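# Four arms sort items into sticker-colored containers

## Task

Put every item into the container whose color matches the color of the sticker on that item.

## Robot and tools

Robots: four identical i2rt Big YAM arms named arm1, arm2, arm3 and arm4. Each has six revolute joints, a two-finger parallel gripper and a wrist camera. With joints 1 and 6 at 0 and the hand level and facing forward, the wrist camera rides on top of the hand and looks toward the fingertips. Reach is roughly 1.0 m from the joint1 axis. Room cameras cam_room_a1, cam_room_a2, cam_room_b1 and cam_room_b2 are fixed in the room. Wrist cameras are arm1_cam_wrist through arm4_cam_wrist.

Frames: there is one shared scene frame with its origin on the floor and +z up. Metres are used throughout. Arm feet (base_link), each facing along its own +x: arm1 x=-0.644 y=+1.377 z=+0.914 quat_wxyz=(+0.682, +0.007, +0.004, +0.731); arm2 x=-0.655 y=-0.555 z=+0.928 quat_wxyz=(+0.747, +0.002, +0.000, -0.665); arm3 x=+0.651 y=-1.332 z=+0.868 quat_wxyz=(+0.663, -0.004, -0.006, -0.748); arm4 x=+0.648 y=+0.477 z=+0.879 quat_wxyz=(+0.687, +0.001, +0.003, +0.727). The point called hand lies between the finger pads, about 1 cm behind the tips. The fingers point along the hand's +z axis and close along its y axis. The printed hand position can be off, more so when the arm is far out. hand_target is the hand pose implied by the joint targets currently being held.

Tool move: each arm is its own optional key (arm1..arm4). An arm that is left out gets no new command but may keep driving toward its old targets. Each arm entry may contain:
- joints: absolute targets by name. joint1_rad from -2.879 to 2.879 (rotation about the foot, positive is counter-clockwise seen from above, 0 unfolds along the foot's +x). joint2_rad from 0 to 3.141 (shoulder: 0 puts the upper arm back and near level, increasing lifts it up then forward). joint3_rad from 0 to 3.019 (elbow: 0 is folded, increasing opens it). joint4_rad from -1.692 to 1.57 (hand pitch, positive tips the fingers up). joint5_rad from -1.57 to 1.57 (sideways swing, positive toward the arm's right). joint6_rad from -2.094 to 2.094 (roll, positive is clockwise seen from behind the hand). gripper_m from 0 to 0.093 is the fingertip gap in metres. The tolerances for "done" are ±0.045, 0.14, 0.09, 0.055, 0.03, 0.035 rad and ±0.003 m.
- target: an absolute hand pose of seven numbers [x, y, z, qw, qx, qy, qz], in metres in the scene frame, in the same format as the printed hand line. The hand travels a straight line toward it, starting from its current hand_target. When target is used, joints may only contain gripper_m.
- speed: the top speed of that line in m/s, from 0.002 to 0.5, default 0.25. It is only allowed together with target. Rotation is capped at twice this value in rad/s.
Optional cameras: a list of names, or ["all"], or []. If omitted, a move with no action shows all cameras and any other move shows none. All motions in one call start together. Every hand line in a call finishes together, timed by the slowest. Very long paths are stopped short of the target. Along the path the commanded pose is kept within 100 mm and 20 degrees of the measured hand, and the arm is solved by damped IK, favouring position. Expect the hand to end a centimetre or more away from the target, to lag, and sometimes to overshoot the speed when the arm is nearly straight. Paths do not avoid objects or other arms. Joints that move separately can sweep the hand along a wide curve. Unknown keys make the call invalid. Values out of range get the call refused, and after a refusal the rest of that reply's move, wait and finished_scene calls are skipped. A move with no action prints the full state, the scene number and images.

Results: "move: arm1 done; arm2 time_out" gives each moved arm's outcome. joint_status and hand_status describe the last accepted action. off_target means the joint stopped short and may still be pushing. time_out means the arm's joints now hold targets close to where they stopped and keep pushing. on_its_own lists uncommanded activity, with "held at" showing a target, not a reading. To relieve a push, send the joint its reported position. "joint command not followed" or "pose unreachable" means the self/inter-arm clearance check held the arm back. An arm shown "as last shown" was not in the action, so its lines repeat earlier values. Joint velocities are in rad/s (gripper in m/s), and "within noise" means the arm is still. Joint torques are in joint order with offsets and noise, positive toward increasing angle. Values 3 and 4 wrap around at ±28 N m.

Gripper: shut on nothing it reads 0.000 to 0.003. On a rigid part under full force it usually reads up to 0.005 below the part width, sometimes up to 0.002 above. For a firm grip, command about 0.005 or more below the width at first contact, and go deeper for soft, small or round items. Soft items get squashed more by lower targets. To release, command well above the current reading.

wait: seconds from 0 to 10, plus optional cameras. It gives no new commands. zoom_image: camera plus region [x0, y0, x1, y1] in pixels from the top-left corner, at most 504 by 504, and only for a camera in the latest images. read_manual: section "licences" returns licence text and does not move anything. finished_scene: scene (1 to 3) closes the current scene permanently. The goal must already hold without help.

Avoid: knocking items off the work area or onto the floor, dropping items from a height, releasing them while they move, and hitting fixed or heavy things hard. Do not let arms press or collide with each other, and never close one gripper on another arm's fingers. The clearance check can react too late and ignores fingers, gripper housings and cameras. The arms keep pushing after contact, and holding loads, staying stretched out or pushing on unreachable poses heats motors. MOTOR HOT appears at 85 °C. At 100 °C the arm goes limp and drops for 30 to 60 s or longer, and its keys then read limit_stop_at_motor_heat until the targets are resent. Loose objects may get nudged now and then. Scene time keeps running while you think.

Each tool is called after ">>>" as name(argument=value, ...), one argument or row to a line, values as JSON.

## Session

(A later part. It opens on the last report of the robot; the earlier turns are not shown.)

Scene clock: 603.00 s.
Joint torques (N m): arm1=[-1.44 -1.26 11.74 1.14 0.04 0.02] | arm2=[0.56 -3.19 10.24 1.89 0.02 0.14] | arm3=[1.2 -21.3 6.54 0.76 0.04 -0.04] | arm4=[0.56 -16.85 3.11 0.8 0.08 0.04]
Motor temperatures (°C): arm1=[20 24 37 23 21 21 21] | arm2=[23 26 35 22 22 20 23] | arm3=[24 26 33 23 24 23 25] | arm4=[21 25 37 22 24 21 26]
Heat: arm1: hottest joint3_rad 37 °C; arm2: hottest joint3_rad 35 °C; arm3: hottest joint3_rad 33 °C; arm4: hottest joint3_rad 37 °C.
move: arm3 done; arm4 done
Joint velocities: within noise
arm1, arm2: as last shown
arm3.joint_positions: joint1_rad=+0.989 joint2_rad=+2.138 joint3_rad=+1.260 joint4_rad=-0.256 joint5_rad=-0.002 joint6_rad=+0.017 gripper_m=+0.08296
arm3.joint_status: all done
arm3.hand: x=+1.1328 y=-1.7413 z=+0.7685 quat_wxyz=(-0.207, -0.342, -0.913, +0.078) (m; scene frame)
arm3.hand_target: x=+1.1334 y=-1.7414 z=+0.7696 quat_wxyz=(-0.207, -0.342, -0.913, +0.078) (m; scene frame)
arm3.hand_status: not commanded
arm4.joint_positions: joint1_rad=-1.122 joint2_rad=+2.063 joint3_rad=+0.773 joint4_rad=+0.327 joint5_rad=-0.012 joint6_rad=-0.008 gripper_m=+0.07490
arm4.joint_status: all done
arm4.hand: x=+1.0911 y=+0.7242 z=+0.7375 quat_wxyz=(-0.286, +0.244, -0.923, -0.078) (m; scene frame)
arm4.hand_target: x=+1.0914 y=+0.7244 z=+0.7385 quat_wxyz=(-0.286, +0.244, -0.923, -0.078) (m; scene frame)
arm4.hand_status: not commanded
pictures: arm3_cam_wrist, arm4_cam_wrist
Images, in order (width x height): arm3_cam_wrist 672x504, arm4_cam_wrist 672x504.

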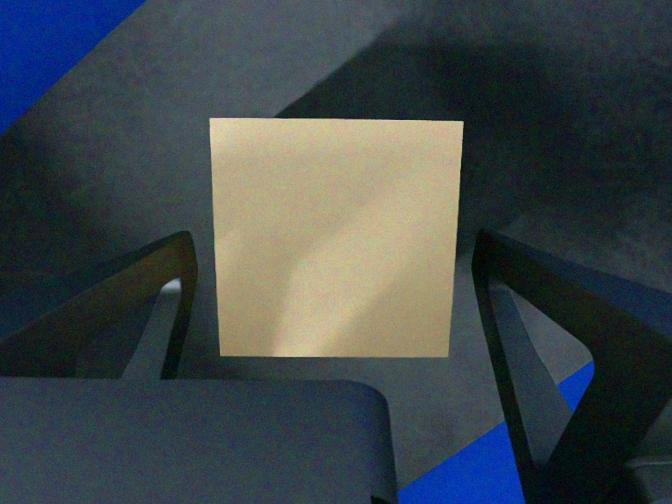

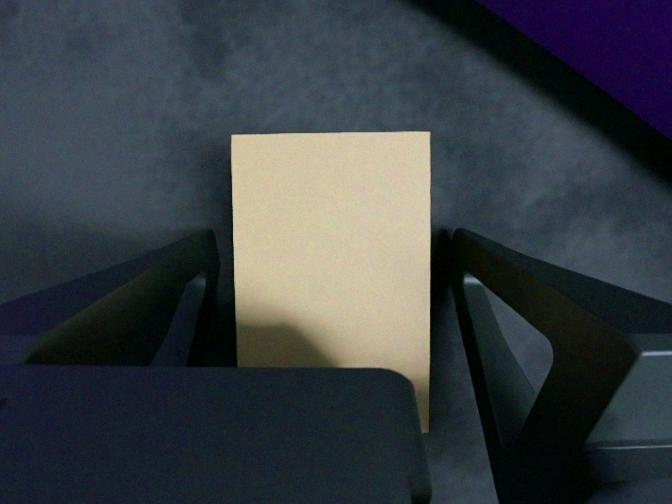

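Released. Lift both hands clear.

>>> move(
  arm4={"target": [1.075, 0.715, 0.90, 0.286, -0.244, 0.923, 0.078], "speed": 0.15},
  arm3={"target": [1.115, -1.725, 0.93, 0.207, 0.342, 0.913, -0.078], "speed": 0.15},
  cameras=["arm3_cam_wrist", "arm4_cam_wrist", "cam_room_a1", "cam_room_a2", "cam_room_b1", "cam_room_b2"],
)

Scene clock: 607.40 s.
Joint torques (N m): arm1=[-1.03 -0.62 11.75 1.11 0.07 0.03] | arm2=[0.5 -3.08 10.24 1.88 0.02 0.14] | arm3=[1.03 -18.96 9.36 0.53 0.01 -0.06] | arm4=[0.5 -13.45 7.15 0.5 0.07 0.02]
Motor temperatures (°C): arm1=[20 24 37 23 21 21 21] | arm2=[23 26 35 22 22 20 23] | arm3=[24 26 33 23 24 23 24] | arm4=[21 25 36 22 24 21 26]
Heat: arm1: hottest joint3_rad 37 °C; arm2: hottest joint3_rad 35 °C; arm3: hottest joint3_rad 33 °C; arm4: hottest joint3_rad 36 °C.
move: arm3 done; arm4 done
Joint velocities: within noise
arm1, arm2: as last shown
arm3.joint_positions: joint1_rad=+0.989 joint2_rad=+1.817 joint3_rad=+1.246 joint4_rad=-0.574 joint5_rad=-0.002 joint6_rad=+0.017 gripper_m=+0.08296
arm3.joint_status: not commanded
arm3.hand: x=+1.1115 y=-1.7213 z=+0.9223 quat_wxyz=(-0.202, -0.343, -0.914, +0.076) (m; scene frame)
arm3.hand_target: x=+1.1149 y=-1.7249 z=+0.9299 quat_wxyz=(-0.207, -0.342, -0.913, +0.078) (m; scene frame)
arm3.hand_status: done (0.009 m and 0.6 deg from the pose sent, 0.163 m and 0.0 deg at the start)
arm4.joint_positions: joint1_rad=-1.122 joint2_rad=+1.572 joint3_rad=+0.729 joint4_rad=-0.121 joint5_rad=-0.012 joint6_rad=-0.008 gripper_m=+0.07490
arm4.joint_status: not commanded
arm4.hand: x=+1.0723 y=+0.7139 z=+0.8966 quat_wxyz=(-0.286, +0.244, -0.923, -0.078) (m; scene frame)
arm4.hand_target: x=+1.0750 y=+0.7151 z=+0.9001 quat_wxyz=(-0.286, +0.244, -0.923, -0.078) (m; scene frame)
arm4.hand_status: done (0.004 m and 0.0 deg from the pose sent, 0.164 m and 0.0 deg at the start)
pictures: arm3_cam_wrist, arm4_cam_wrist, cam_room_a1, cam_room_a2, cam_room_b1, cam_room_b2
Images, in order (width x height): arm3_cam_wrist 672x504, arm4_cam_wrist 672x504, cam_room_a1 672x504, cam_room_a2 672x504, cam_room_b1 672x504, cam_room_b2 672x504.

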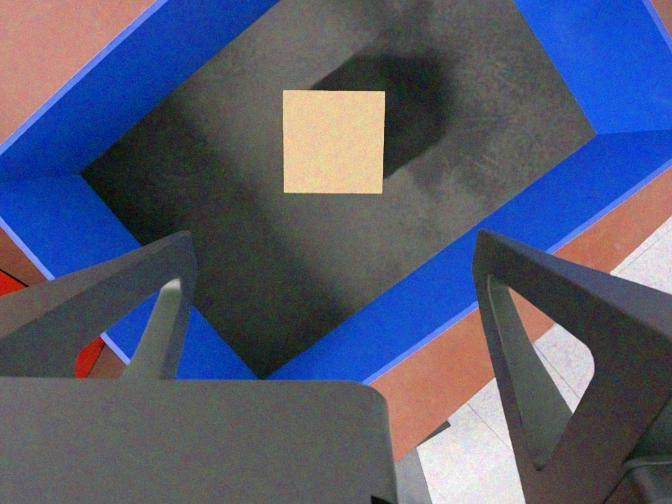

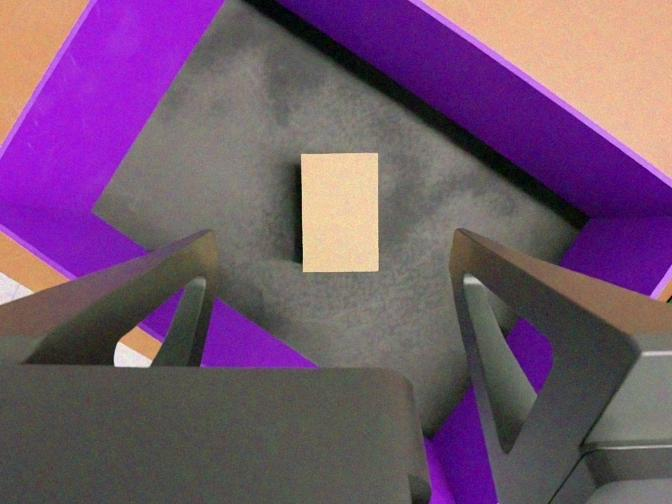

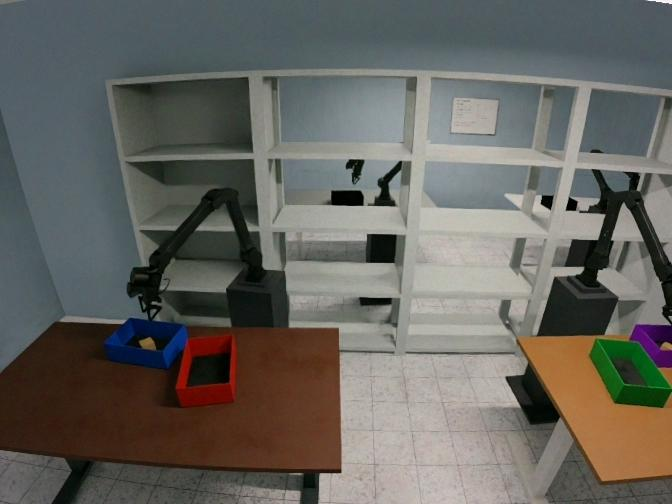

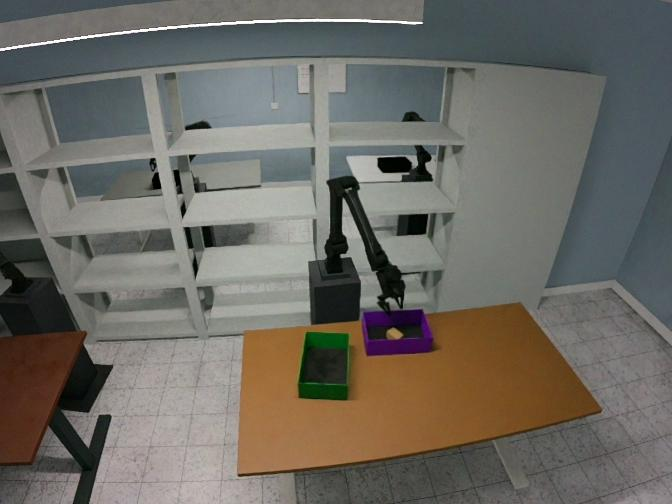

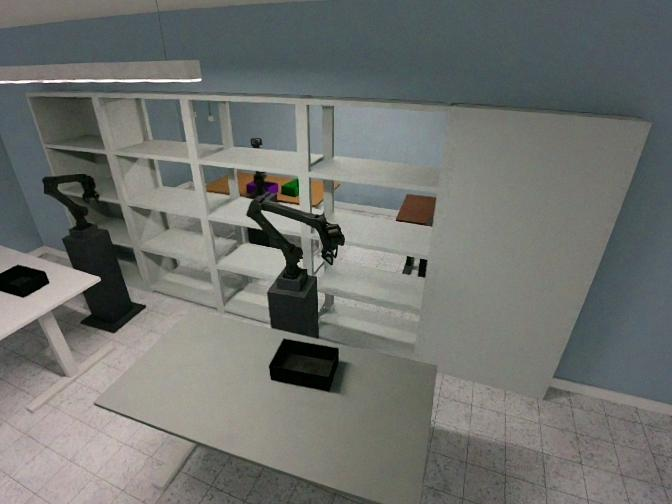

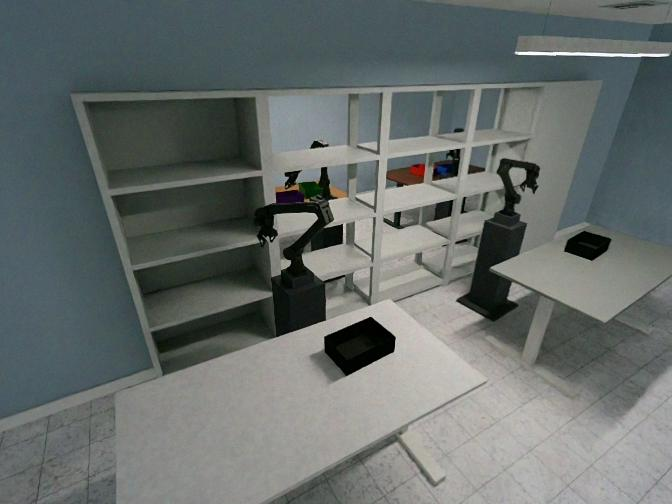

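Both items are flat in their containers (blue and purple), and the trays are empty.

>>> finished_scene(
  scene=3,
)

The scene is finished: the task was done.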